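# Place the green block into the blue tray

## Task

Get the green block into the blue tray so that it stays there on its own once the robot lets go.

## Robot and tools

Robot: two arms on one torso, left_arm and right_arm. left_arm is the robot's own left and sits on the +y side; right_arm is on the -y side. Image left/right does not match these names. Base positions in the scene frame: left_arm at (+0.078, +0.231, +0.755) m with quat_wxyz (+0.429, +0.284, +0.473, +0.715); right_arm at (+0.078, -0.231, +0.755) m with quat_wxyz (+0.715, +0.473, +0.284, +0.429). Each arm ends in a two-finger gripper whose fingers point along the gripper's +z axis and spread along its y axis.

Scene frame (used in results): z = 0 is the table top, origin above the centre of the robot's foot, +z up, +x forward over the table, +y toward the robot's left. The table surface starts near x = +0.15 m and may be rotated relative to the robot. end_effector_position (metres) is the point between the finger pads, roughly 1 cm short of the tips; end_effector_quat_wxyz is the gripper orientation. Both can be off by a few centimetres, worse at long reach.

The 14-number row: every motion command uses rows of 14 numbers, each in [-1, 1]. Numbers 1-7 are left_arm: dx, dy, dz, rx, ry, rz, opening. Numbers 8-14 are the same seven for right_arm. Both arms must always be filled in. dx..rz are an offset, not a pose: they are measured from that arm's Hand target as it stood when the action or move began, along that Hand target's own axes (not the scene axes). A value of 1.0 equals 0.6 m for dx/dy/dz, or 180 degrees for the rotation; rx, ry, rz form a single rotation vector. Because offsets count from the current Hand target, sending the same offset twice moves the arm twice. Six zeros for an arm re-requests its current Hand target. The opening is absolute, not an offset: +1 fully open (0.094 m), -1 closed. A 0 there is a real command (half open), so to keep a gripper as it is, resend its present value.

execute_actions(actions, cameras): actions is a list of actions; each action is a table of up to 15 rows, one per 1/30 s step, and a short table repeats its final row to fill 15 steps. Every row in an action is an offset from the start of that action, not from the row before. cameras picks images by name (cam_head_left, cam_head_right, cam_over, cam_left_wrist, cam_right_wrist, or ["all"]); with an empty actions list all cameras come back by default, otherwise none. A bad camera name rejects the whole call.

move(target, speed, blend, opening_speed, grip_force, blocking, cameras): drives each gripper in a straight line toward its row's offset from its Hand target. target is one 14-number row or a list of up to 15 rows; every row in a list is counted from the same starting Hand targets. speed is path speed in m/s, 0.002 to 4.3, default 0.25 (rotation up to twice that in rad/s), one value or one per target. blend (m) rounds corners between listed targets; 0 means stop at each. opening_speed sets how fast openings change, per second on the -1..+1 scale, at least 0.2. grip_force is newtons per finger pad, 10 to 50, persistent; lower forces close slowly (about 4 s at 40, 16 s at 10). blocking=false returns after about 0.5 s while motion continues. A move lasts at most 10 s of path time and does not avoid obstacles or the other arm. The result adds a move: line, e.g. done, off_target, moving, held or fault, plus limits such as paced (pose clipped) or held (steps withheld). done means at rest within 10 mm and 2 degrees; neither done nor off_target tells you about contact.

wait(seconds 0 to 10) lets time pass holding commands. stop brakes a running move. zoom_image(camera, region [x0, y0, x1, y1] pixels, at most 504 by 504) enlarges part of the newest image of that camera; images are 896x504. finished_scene ends the scene for good; call it only once the block rests in the tray.

Reading results: Hand target is the last commanded pose after clipping; the gripper often rests a little short of it, by up to a few cm from friction and weight. Resend zeros or the missing distance to close the gap. Orientation commands are clipped to 40 degrees from the measured orientation each step. grip_measured is the measured opening on the command scale; it reads slightly wide when empty and a bit below the object width when squeezing, so it does not reveal the moment of contact. grip_effort_nm is gripper motor effort (negative = closing) and is only a rough hint. Joint torques include gravity and offsets. Joint velocities may be summarised as within noise. Joint ranges (rad): waist -2.880 to 2.880, shoulder 0.000 to 3.142, elbow 0.000 to 3.019 (straight at 2.964), wrist pitch -1.693 to 1.571, wrist yaw -1.571 to 1.571, wrist roll -2.094 to 2.094.

Cautions: never let the block or tray leave the table or drop from height; set parts down rather than releasing them mid-motion. Avoid fast contact and aiming far past a surface, which presses hard. Keep the two grippers apart: the clearance check does not stop gripper-to-gripper contact, and a clash can fail the scene. Avoid paths near an arm's own base. An arm blocked by something keeps pushing until commanded back. Holding loads or stretched poses heats motors; a MOTOR HOT line warns at 85 °C, and at 100 °C an OVER-TEMPERATURE FAULT drops that arm for 30 to 60 s. Time spent, including thinking, counts, so work efficiently and smoothly.

Each tool is called as name([rows], argument=value, ...), one row to a line, values as JSON.

## Session

execute_actions(actions=[])

Scene clock: 0.00 s.
left_arm: end_effector_position=(+0.4155, +0.5805, +0.2825) grip_measured=+1.000 grip_effort_nm=n/a end_effector_quat_wxyz=(+0.143, -0.678, +0.709, +0.132) | right_arm: end_effector_position=(+0.4169, +0.0800, +0.1010) grip_measured=+1.000 grip_effort_nm=n/a end_effector_quat_wxyz=(+0.200, -0.023, +0.978, -0.056)
Joint positions: left_arm=[-1.369 1.552 0.919 0.453 -0.133 -0.962 0.094] | right_arm=[-0.863 2.72 1.619 1.106 0.611 -0.52 0.094]
Joint velocities: within noise
Joint torques (N m): no reading
Motor temperatures (°C): left_arm=[25 31 27 24 23 25 26] | right_arm=[27 26 26 24 26 23 25]
Heat: left arm: hottest shoulder 31 °C; right arm: hottest waist 27 °C.
Hand target: left_arm +0.4151, +0.5806, +0.2841; -0.144, +0.678, -0.709, -0.133 | right_arm +0.4103, +0.0749, +0.0978; +0.195, -0.024, +0.979, -0.058
Tool commands: left_gripper/opening=+1.0 right_gripper/opening=+1.0

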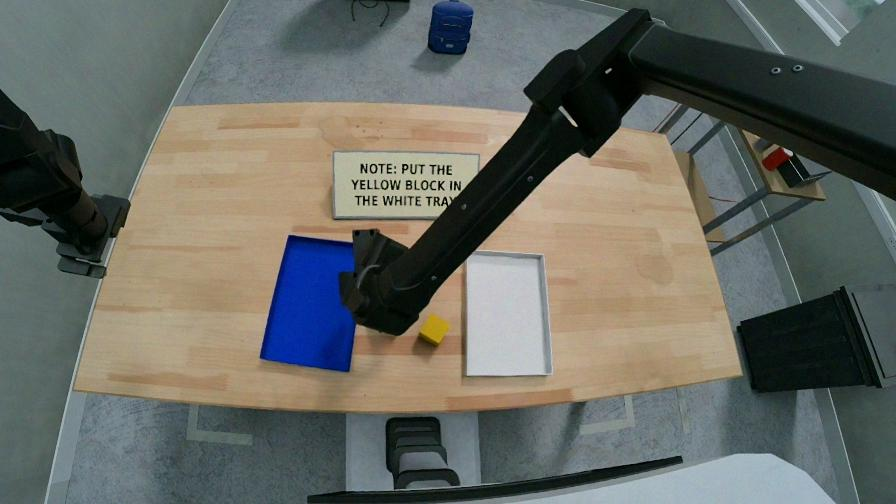

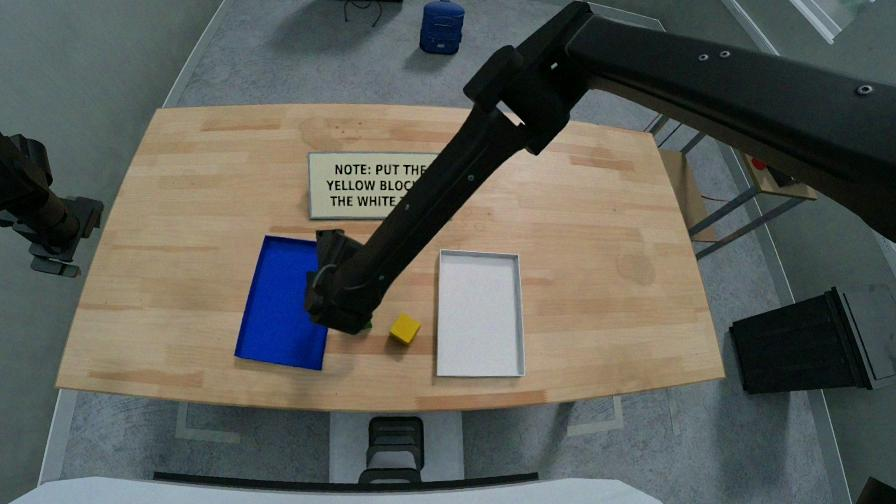

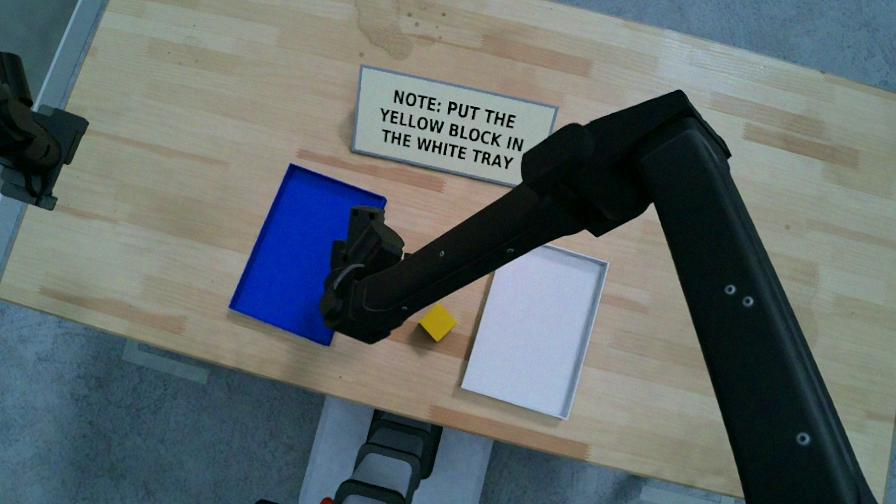

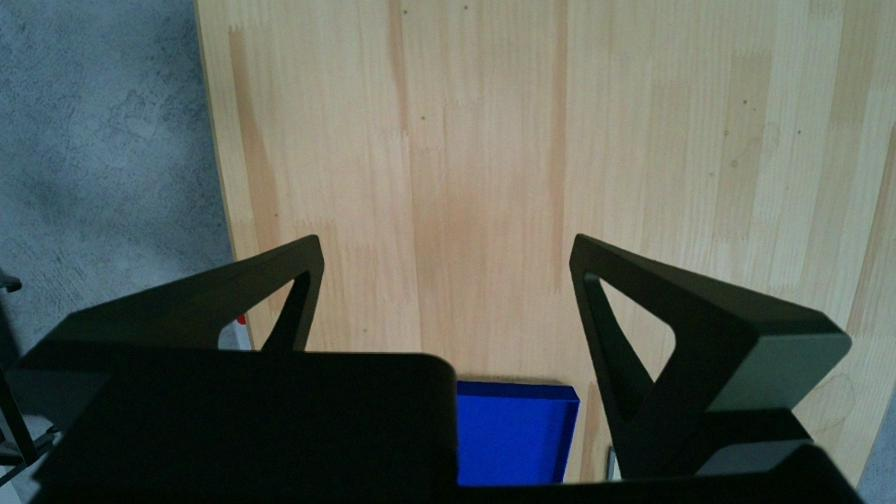

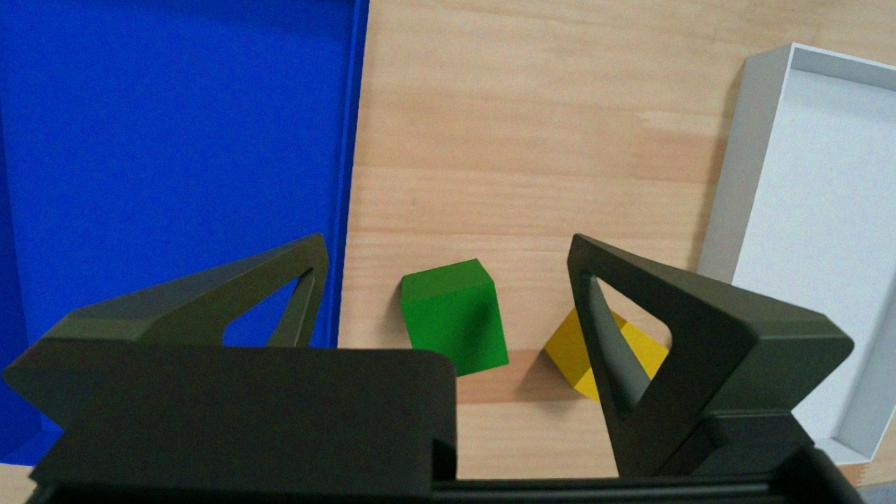

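move(target=[0,0,0,0,0,0,1,0.042,-0.0235,-0.1088,-0.05,0.1205,-0.0497,1], speed=0.3, cameras=["cam_right_wrist","cam_head_right"])

Scene clock: 40.80 s.
left_arm: end_effector_position=(+0.4155, +0.5805, +0.2825) grip_measured=+1.000 grip_effort_nm=0.01 end_effector_quat_wxyz=(+0.143, -0.678, +0.709, +0.132) | right_arm: end_effector_position=(+0.3680, +0.0559, +0.1384) grip_measured=+1.000 grip_effort_nm=0.00 end_effector_quat_wxyz=(+0.004, -0.099, +0.995, -0.010)
Joint positions: left_arm=[-1.369 1.552 0.919 0.453 -0.133 -0.962 0.094] | right_arm=[-0.857 2.476 1.374 0.605 0.664 -0.371 0.094]
Joint torques (N m): left_arm=[1.49 -13.92 -2.44 0.47 -0.3 -0.06] | right_arm=[16.73 -5.54 -6.11 -0.01 -0.02 0.1]
Heat: left arm: hottest shoulder 32 °C; right arm: hottest waist 29 °C.
Hand target: left_arm +0.4151, +0.5806, +0.2841; -0.144, +0.678, -0.709, -0.133 | right_arm +0.3621, +0.0660, +0.1499; +0.000, -0.104, +0.995, +0.000
Off the commanded pose: left_arm 0.002 m, 0 deg | right_arm 0.016 m, 1 deg.
move: off_target (right_arm)
Images, in order (width x height): cam_head_right 896x504, cam_right_wrist 896x504.

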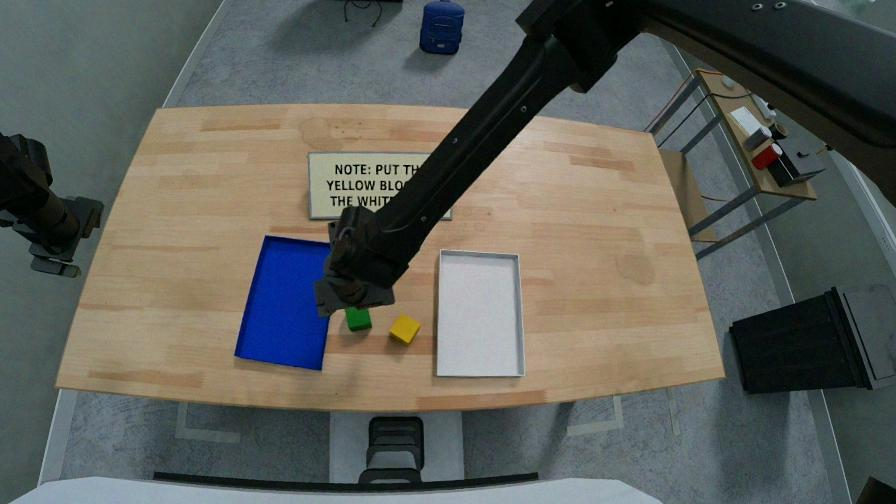

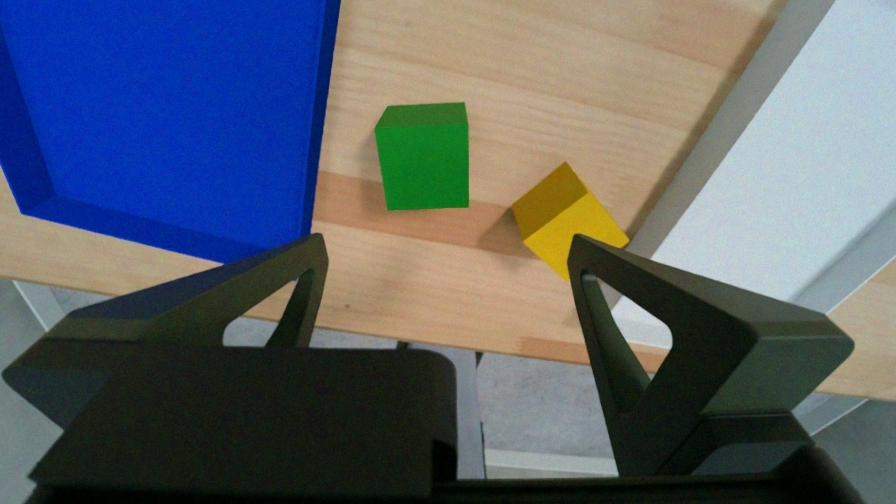

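move(target=[0,0,0,0,0,0,1,-0.0028,0.0215,0.18,0,0,-0.014,1], speed=0.2, cameras=["cam_right_wrist"])

Scene clock: 59.37 s.
left_arm: end_effector_position=(+0.4155, +0.5805, +0.2825) grip_measured=+1.000 grip_effort_nm=0.01 end_effector_quat_wxyz=(+0.143, -0.678, +0.709, +0.132) | right_arm: end_effector_position=(+0.3707, +0.0957, +0.0594) grip_measured=+1.000 grip_effort_nm=0.00 end_effector_quat_wxyz=(+0.010, -0.123, +0.992, +0.008)
Joint positions: left_arm=[-1.369 1.552 0.919 0.453 -0.133 -0.962 0.094] | right_arm=[-0.889 2.671 1.696 0.491 0.597 -0.438 0.094]
Joint torques (N m): left_arm=[1.55 -13.92 -2.44 0.47 -0.29 -0.06] | right_arm=[13.33 -3.49 -1.85 -0.03 -0.23 -0.16]
Heat: left arm: hottest shoulder 32 °C; right arm: hottest waist 29 °C.
Hand target: left_arm +0.4151, +0.5806, +0.2841; -0.144, +0.678, -0.709, -0.133 | right_arm +0.3610, +0.0787, +0.0418; +0.000, -0.125, +0.992, -0.001
Off the commanded pose: left_arm 0.002 m, 0 deg | right_arm 0.026 m, 2 deg.
move: off_target (right_arm)
Images, in order (width x height): cam_right_wrist 896x504.

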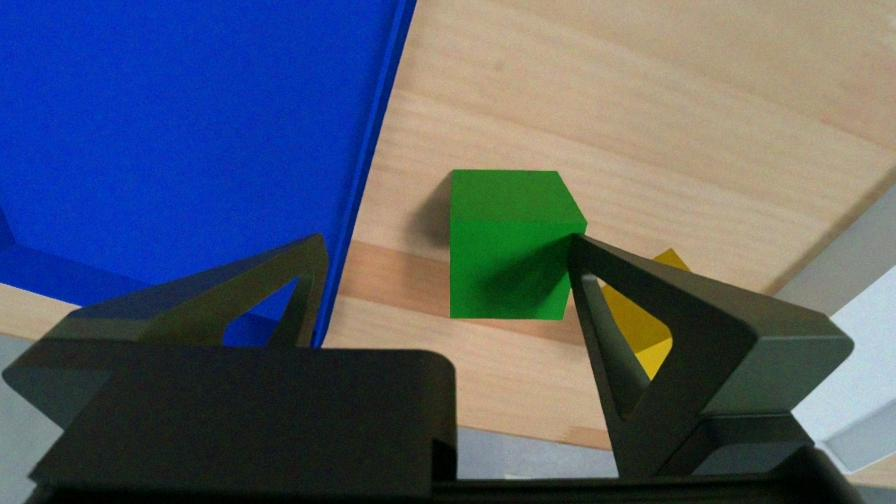

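move([
  [0,0,0,0,0,0,1,0,0,-0.0717,0,0,0,1],
  [0,0,0,0,0,0,1,-0.0025,-0.0173,-0.08,0,0,0,1],
], speed=0.15, blend=[0.01,0], cameras=["cam_right_wrist"])

Scene clock: 74.67 s.
left_arm: end_effector_position=(+0.4155, +0.5805, +0.2825) grip_measured=+1.000 grip_effort_nm=0.01 end_effector_quat_wxyz=(+0.143, -0.678, +0.709, +0.132) | right_arm: end_effector_position=(+0.3713, +0.0722, +0.0869) grip_measured=+1.000 grip_effort_nm=0.00 end_effector_quat_wxyz=(+0.003, -0.126, +0.992, +0.000)
Joint positions: left_arm=[-1.369 1.552 0.919 0.453 -0.133 -0.962 0.094] | right_arm=[-0.889 2.583 1.561 0.528 0.616 -0.439 0.094]
Joint torques (N m): left_arm=[1.61 -13.98 -2.43 0.49 -0.3 -0.06] | right_arm=[15.44 -5.07 -5.6 0.59 0.03 0.01]
Heat: left arm: hottest shoulder 32 °C; right arm: hottest waist 29 °C.
Hand target: left_arm +0.4151, +0.5806, +0.2841; -0.144, +0.678, -0.709, -0.133 | right_arm +0.3652, +0.0691, +0.0898; +0.000, -0.126, +0.992, +0.000
Off the commanded pose: left_arm 0.002 m, 0 deg | right_arm 0.008 m, 0 deg.
move: done; blend cut to 0.0058 m at target 1
Images, in order (width x height): cam_right_wrist 896x504.

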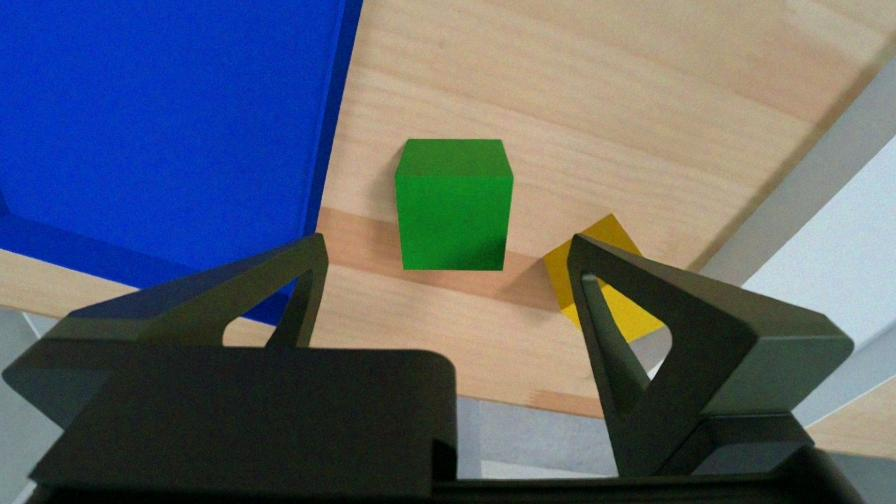

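move(target=[0,0,0,0,0,0,1,0,-0.0025,0.1033,0,0,0,0.5], speed=0.1, cameras=["cam_right_wrist"])

Scene clock: 89.83 s.
left_arm: end_effector_position=(+0.4155, +0.5805, +0.2825) grip_measured=+1.000 grip_effort_nm=0.01 end_effector_quat_wxyz=(+0.143, -0.678, +0.709, +0.132) | right_arm: end_effector_position=(+0.3824, +0.0877, +0.0444) grip_measured=+0.502 grip_effort_nm=-0.08 end_effector_quat_wxyz=(+0.016, -0.125, +0.992, +0.009)
Joint positions: left_arm=[-1.369 1.552 0.919 0.453 -0.133 -0.962 0.094] | right_arm=[-0.909 2.681 1.742 0.473 0.573 -0.461 0.071]
Joint torques (N m): left_arm=[1.55 -13.92 -2.43 0.47 -0.3 -0.06] | right_arm=[13.04 -3.66 -2.84 -0.01 -0.1 -0.07]
Heat: left arm: hottest shoulder 32 °C; right arm: hottest waist 30 °C.
Hand target: left_arm +0.4151, +0.5806, +0.2841; -0.144, +0.678, -0.709, -0.133 | right_arm +0.3656, +0.0678, +0.0280; +0.000, -0.126, +0.992, +0.000
Off the commanded pose: left_arm 0.002 m, 0 deg | right_arm 0.031 m, 2 deg.
move: off_target (right_arm)
Images, in order (width x height): cam_right_wrist 896x504.

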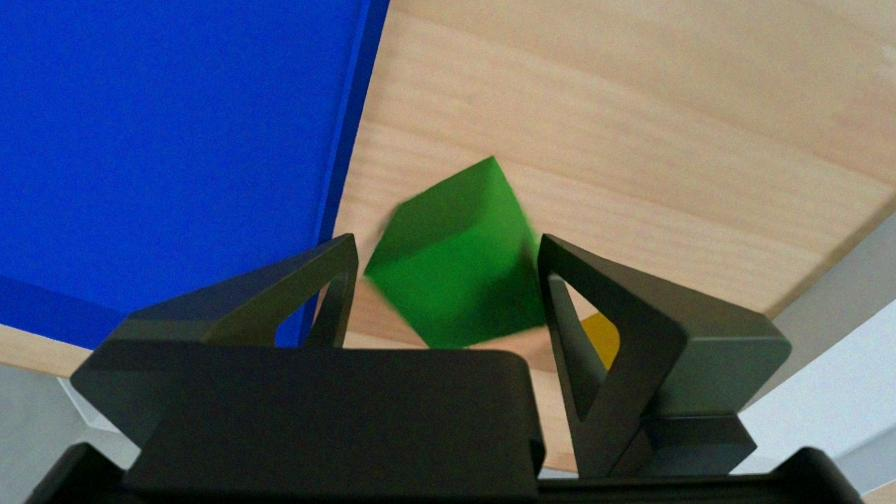

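move([
  [0,0,0,0,0,0,1,-0.024,0.0234,-0.08,0,0,0,0.5],
  [0,0,0,0,0,0,1,-0.024,0.0234,-0.1,0,0,-0.156,0.5],
], speed=[0.15,0.25], blend=[0.01,0], cameras=["cam_right_wrist"])

Scene clock: 111.23 s.
left_arm: end_effector_position=(+0.4155, +0.5805, +0.2825) grip_measured=+1.000 grip_effort_nm=0.01 end_effector_quat_wxyz=(+0.143, -0.678, +0.709, +0.132) | right_arm: end_effector_position=(+0.3746, +0.0743, +0.0762) grip_measured=+0.502 grip_effort_nm=-0.08 end_effector_quat_wxyz=(-0.006, -0.353, +0.936, -0.006)
Joint positions: left_arm=[-1.369 1.552 0.919 0.453 -0.133 -0.962 0.094] | right_arm=[-0.891 2.604 1.615 0.484 0.634 -0.902 0.071]
Joint torques (N m): left_arm=[1.61 -13.98 -2.41 0.47 -0.3 -0.06] | right_arm=[17.55 -5.48 -5.49 0.59 0 -0.12]
Heat: left arm: hottest shoulder 32 °C; right arm: hottest waist 30 °C.
Hand target: left_arm +0.4151, +0.5806, +0.2841; -0.144, +0.678, -0.709, -0.133 | right_arm +0.3761, +0.0849, +0.0879; +0.000, -0.363, +0.932, +0.000
Off the commanded pose: left_arm 0.002 m, 0 deg | right_arm 0.016 m, 2 deg.
move: off_target (right_arm)
Images, in order (width x height): cam_right_wrist 896x504.

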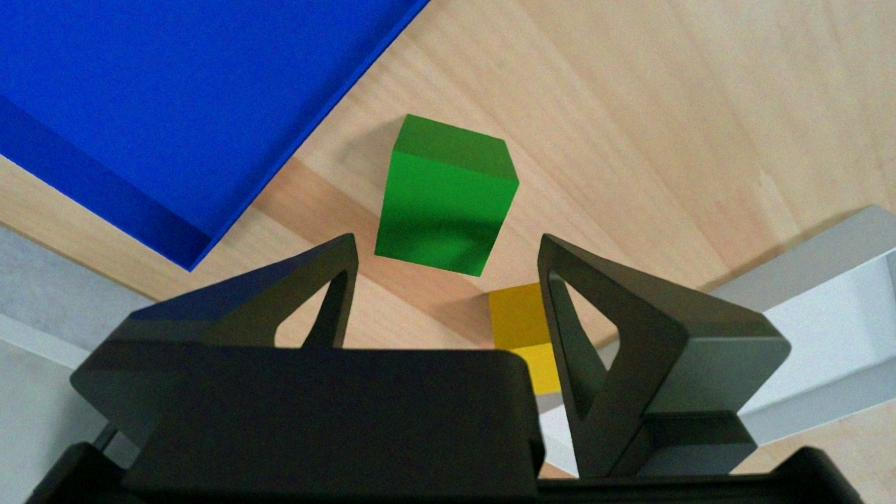

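move([
  [0,0,0,0,0,0,1,0,0,0,0,0,0.072,0.75],
  [0,0,0,0,0,0,1,0.039,-0.015,0.1165,0,0,0.072,0.75],
], speed=[0.25,0.1], blend=[0.005,0], cameras=["cam_right_wrist"])

Scene clock: 126.80 s.
left_arm: end_effector_position=(+0.4155, +0.5805, +0.2825) grip_measured=+1.000 grip_effort_nm=0.01 end_effector_quat_wxyz=(+0.143, -0.678, +0.709, +0.132) | right_arm: end_effector_position=(+0.3814, +0.0785, +0.0322) grip_measured=+0.748 grip_effort_nm=0.09 end_effector_quat_wxyz=(+0.015, -0.250, +0.968, +0.005)
Joint positions: left_arm=[-1.369 1.552 0.919 0.453 -0.133 -0.962 0.094] | right_arm=[-0.929 2.694 1.767 0.465 0.561 -0.726 0.082]
Joint torques (N m): left_arm=[1.55 -13.98 -2.43 0.47 -0.3 -0.06] | right_arm=[13.1 -3.31 -2.8 0.01 -0.18 -0.15]
Heat: left arm: hottest shoulder 32 °C; right arm: hottest waist 30 °C.
Hand target: left_arm +0.4151, +0.5806, +0.2841; -0.144, +0.678, -0.709, -0.133 | right_arm +0.3647, +0.0623, +0.0179; +0.000, -0.255, +0.967, -0.001
Off the commanded pose: left_arm 0.002 m, 0 deg | right_arm 0.027 m, 2 deg.
move: off_target (right_arm); blend cut to 0 m at target 1
Images, in order (width x height): cam_right_wrist 896x504.

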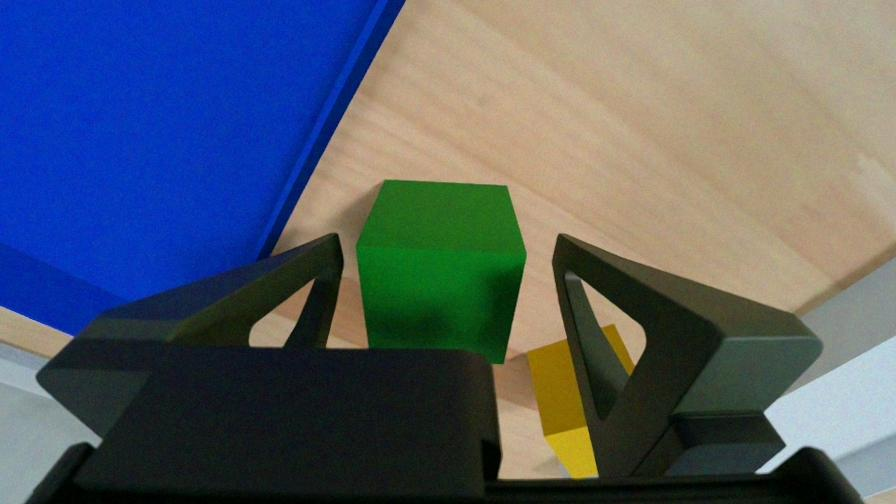

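move([
  [0,0,0,0,0,0,1,0,0,0,0,0,0,-0.06],
  [0,0,0,0,0,0,1,-0.0367,0.0265,-0.17,0,0,0,-0.06],
  [0,0,0,0,0,0,1,-0.1648,0.2123,-0.17,0,0,0,-0.06],
], speed=[0.1,0.15,0.22], blend=[0,0.02,0], opening_speed=0.8, cameras=["cam_right_wrist","cam_head_left"])

Scene clock: 148.37 s.
left_arm: end_effector_position=(+0.4155, +0.5805, +0.2825) grip_measured=+1.000 grip_effort_nm=0.01 end_effector_quat_wxyz=(+0.143, -0.678, +0.709, +0.132) | right_arm: end_effector_position=(+0.3957, +0.2121, +0.1155) grip_measured=+0.060 grip_effort_nm=-1.03 end_effector_quat_wxyz=(+0.002, -0.253, +0.967, -0.005)
Joint positions: left_arm=[-1.369 1.552 0.919 0.453 -0.133 -0.962 0.094] | right_arm=[-0.699 2.748 1.885 0.288 0.79 -0.572 0.05]
Joint torques (N m): left_arm=[1.61 -13.98 -2.43 0.47 -0.29 -0.06] | right_arm=[21.71 -4.31 -1.57 -0.13 0.06 0.07]
Heat: left arm: hottest shoulder 32 °C; right arm: hottest waist 30 °C.
Hand target: left_arm +0.4151, +0.5806, +0.2841; -0.144, +0.678, -0.709, -0.133 | right_arm +0.3881, +0.2219, +0.1198; +0.000, -0.255, +0.967, -0.001
Off the commanded pose: left_arm 0.002 m, 0 deg | right_arm 0.013 m, 1 deg.
move: off_target (right_arm)
Images, in order (width x height): cam_head_left 896x504, cam_right_wrist 896x504.

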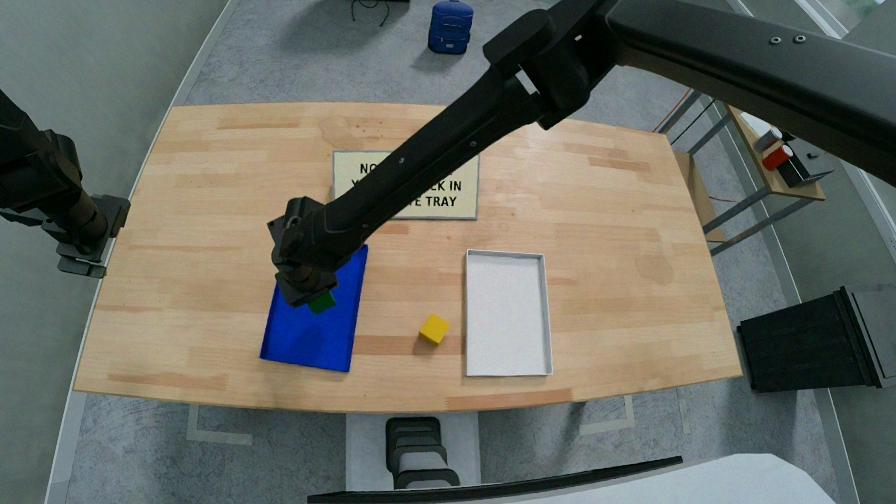

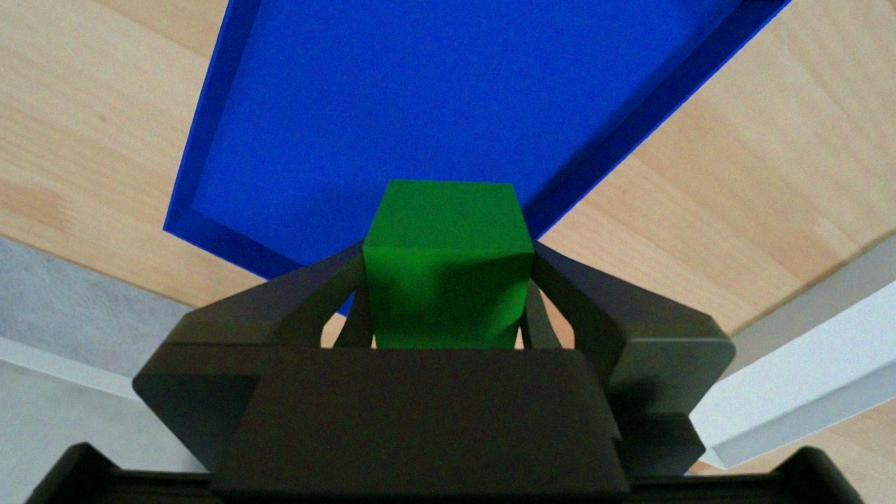

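move(target=[0,0,0,0,0,0,1,0.0122,-0.0216,0.1563,0,0,0,-0.06], speed=0.1, cameras=["cam_right_wrist"])

Scene clock: 156.63 s.
left_arm: end_effector_position=(+0.4155, +0.5805, +0.2825) grip_measured=+1.000 grip_effort_nm=0.01 end_effector_quat_wxyz=(+0.143, -0.678, +0.709, +0.132) | right_arm: end_effector_position=(+0.4041, +0.2233, +0.0435) grip_measured=+0.060 grip_effort_nm=-1.03 end_effector_quat_wxyz=(+0.015, -0.249, +0.968, +0.006)
Joint positions: left_arm=[-1.369 1.552 0.919 0.453 -0.133 -0.962 0.094] | right_arm=[-0.759 2.931 2.215 0.194 0.709 -0.623 0.05]
Joint torques (N m): left_arm=[1.61 -13.92 -2.41 0.49 -0.29 -0.06] | right_arm=[18.26 -3.08 -0.79 -0.02 -0.15 -0.13]
Heat: left arm: hottest shoulder 32 °C; right arm: hottest waist 31 °C.
Hand target: left_arm +0.4151, +0.5806, +0.2841; -0.144, +0.678, -0.709, -0.133 | right_arm +0.3877, +0.2070, +0.0260; +0.000, -0.255, +0.967, +0.000
Off the commanded pose: left_arm 0.002 m, 0 deg | right_arm 0.029 m, 2 deg.
move: off_target (right_arm)
Images, in order (width x height): cam_right_wrist 896x504.

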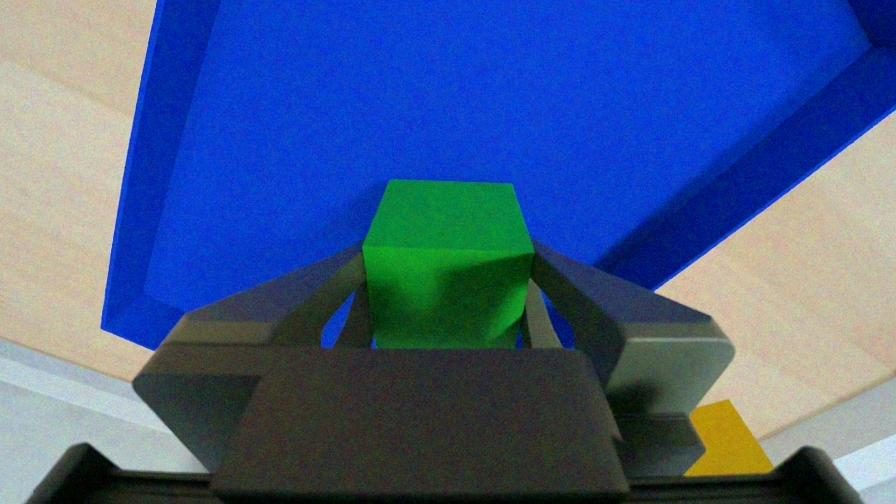

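move(target=[0,0,0,0,0,0,1,0.002,-0.004,0.0215,0,0,0,-0.06], speed=0.04, cameras=[])

Scene clock: 160.80 s.
left_arm: end_effector_position=(+0.4155, +0.5805, +0.2825) grip_measured=+1.000 grip_effort_nm=0.01 end_effector_quat_wxyz=(+0.143, -0.678, +0.709, +0.132) | right_arm: end_effector_position=(+0.4053, +0.2287, +0.0369) grip_measured=+0.060 grip_effort_nm=-1.03 end_effector_quat_wxyz=(+0.018, -0.251, +0.968, +0.009)
Joint positions: left_arm=[-1.369 1.552 0.919 0.453 -0.133 -0.962 0.094] | right_arm=[-0.761 2.961 2.269 0.174 0.699 -0.632 0.05]
Joint torques (N m): left_arm=[1.55 -13.92 -2.44 0.47 -0.3 -0.06] | right_arm=[17.26 -3.08 -0.62 -0.02 -0.18 -0.13]
Heat: left arm: hottest shoulder 32 °C; right arm: hottest waist 31 °C.
Hand target: left_arm +0.4151, +0.5806, +0.2841; -0.144, +0.678, -0.709, -0.133 | right_arm +0.3880, +0.2044, +0.0131; +0.000, -0.255, +0.967, +0.000
Off the commanded pose: left_arm 0.002 m, 0 deg | right_arm 0.038 m, 2 deg.
move: off_target (right_arm)
No camera images: "cameras" was empty.

move([
  [0,0,0,0,0,0,1,0,0,0.01,0,0,0,-0.06],
  [0,0,0,0,0,0,1,0,0,0.01,0,0,0,0.55],
  [0,0,0,0,0,0,1,-0.0473,0.026,-0.1617,0,0,0,0.55],
], speed=[0.04,0.1,0.14], opening_speed=0.7, cameras=["cam_right_wrist","cam_head_right"])

Scene clock: 170.87 s.
left_arm: end_effector_position=(+0.4155, +0.5805, +0.2825) grip_measured=+1.000 grip_effort_nm=0.01 end_effector_quat_wxyz=(+0.143, -0.678, +0.709, +0.132) | right_arm: end_effector_position=(+0.4049, +0.2304, +0.1067) grip_measured=+0.548 grip_effort_nm=0.09 end_effector_quat_wxyz=(-0.003, -0.261, +0.965, +0.000)
Joint positions: left_arm=[-1.369 1.552 0.919 0.453 -0.133 -0.962 0.094] | right_arm=[-0.69 2.795 1.997 0.201 0.791 -0.57 0.073]
Joint torques (N m): left_arm=[1.61 -13.92 -2.43 0.47 -0.29 -0.06] | right_arm=[21.3 -5.36 -2.33 0.58 0.05 0.09]
Heat: left arm: hottest shoulder 32 °C; right arm: hottest waist 31 °C.
Hand target: left_arm +0.4151, +0.5806, +0.2841; -0.144, +0.678, -0.709, -0.133 | right_arm +0.4049, +0.2320, +0.1101; +0.000, -0.255, +0.967, +0.000
Off the commanded pose: left_arm 0.002 m, 0 deg | right_arm 0.004 m, 1 deg.
move: done; target 2's new opening was sent with right_arm's hand 0.041 m and 2 deg from that target
Images, in order (width x height): cam_head_right 896x504, cam_right_wrist 896x504.

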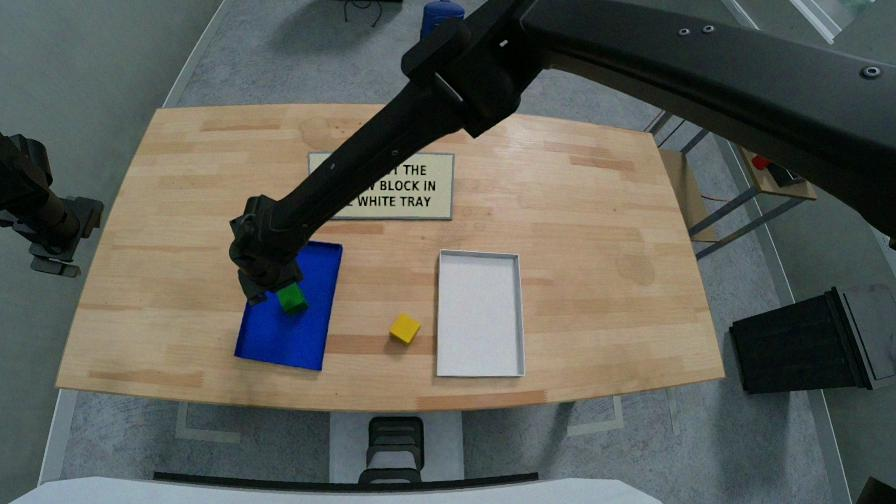

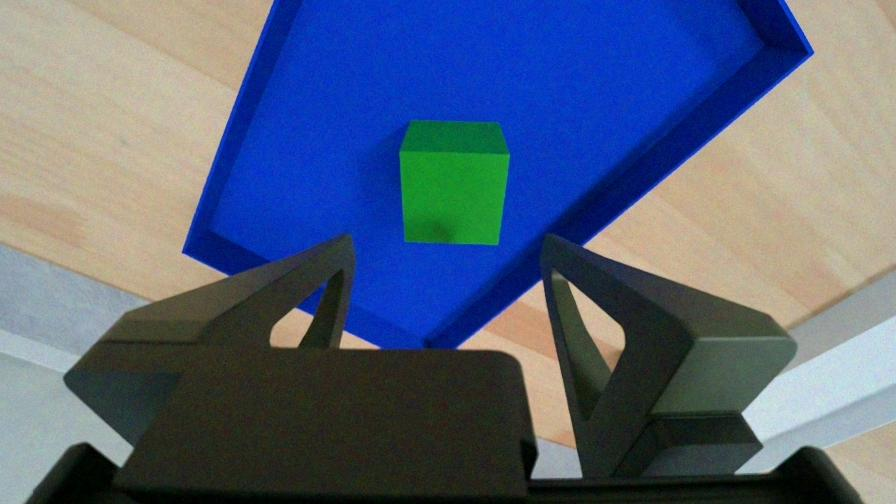

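Green block sits flat inside the blue tray, released.

finished_scene()

The scene is finished: the task was done.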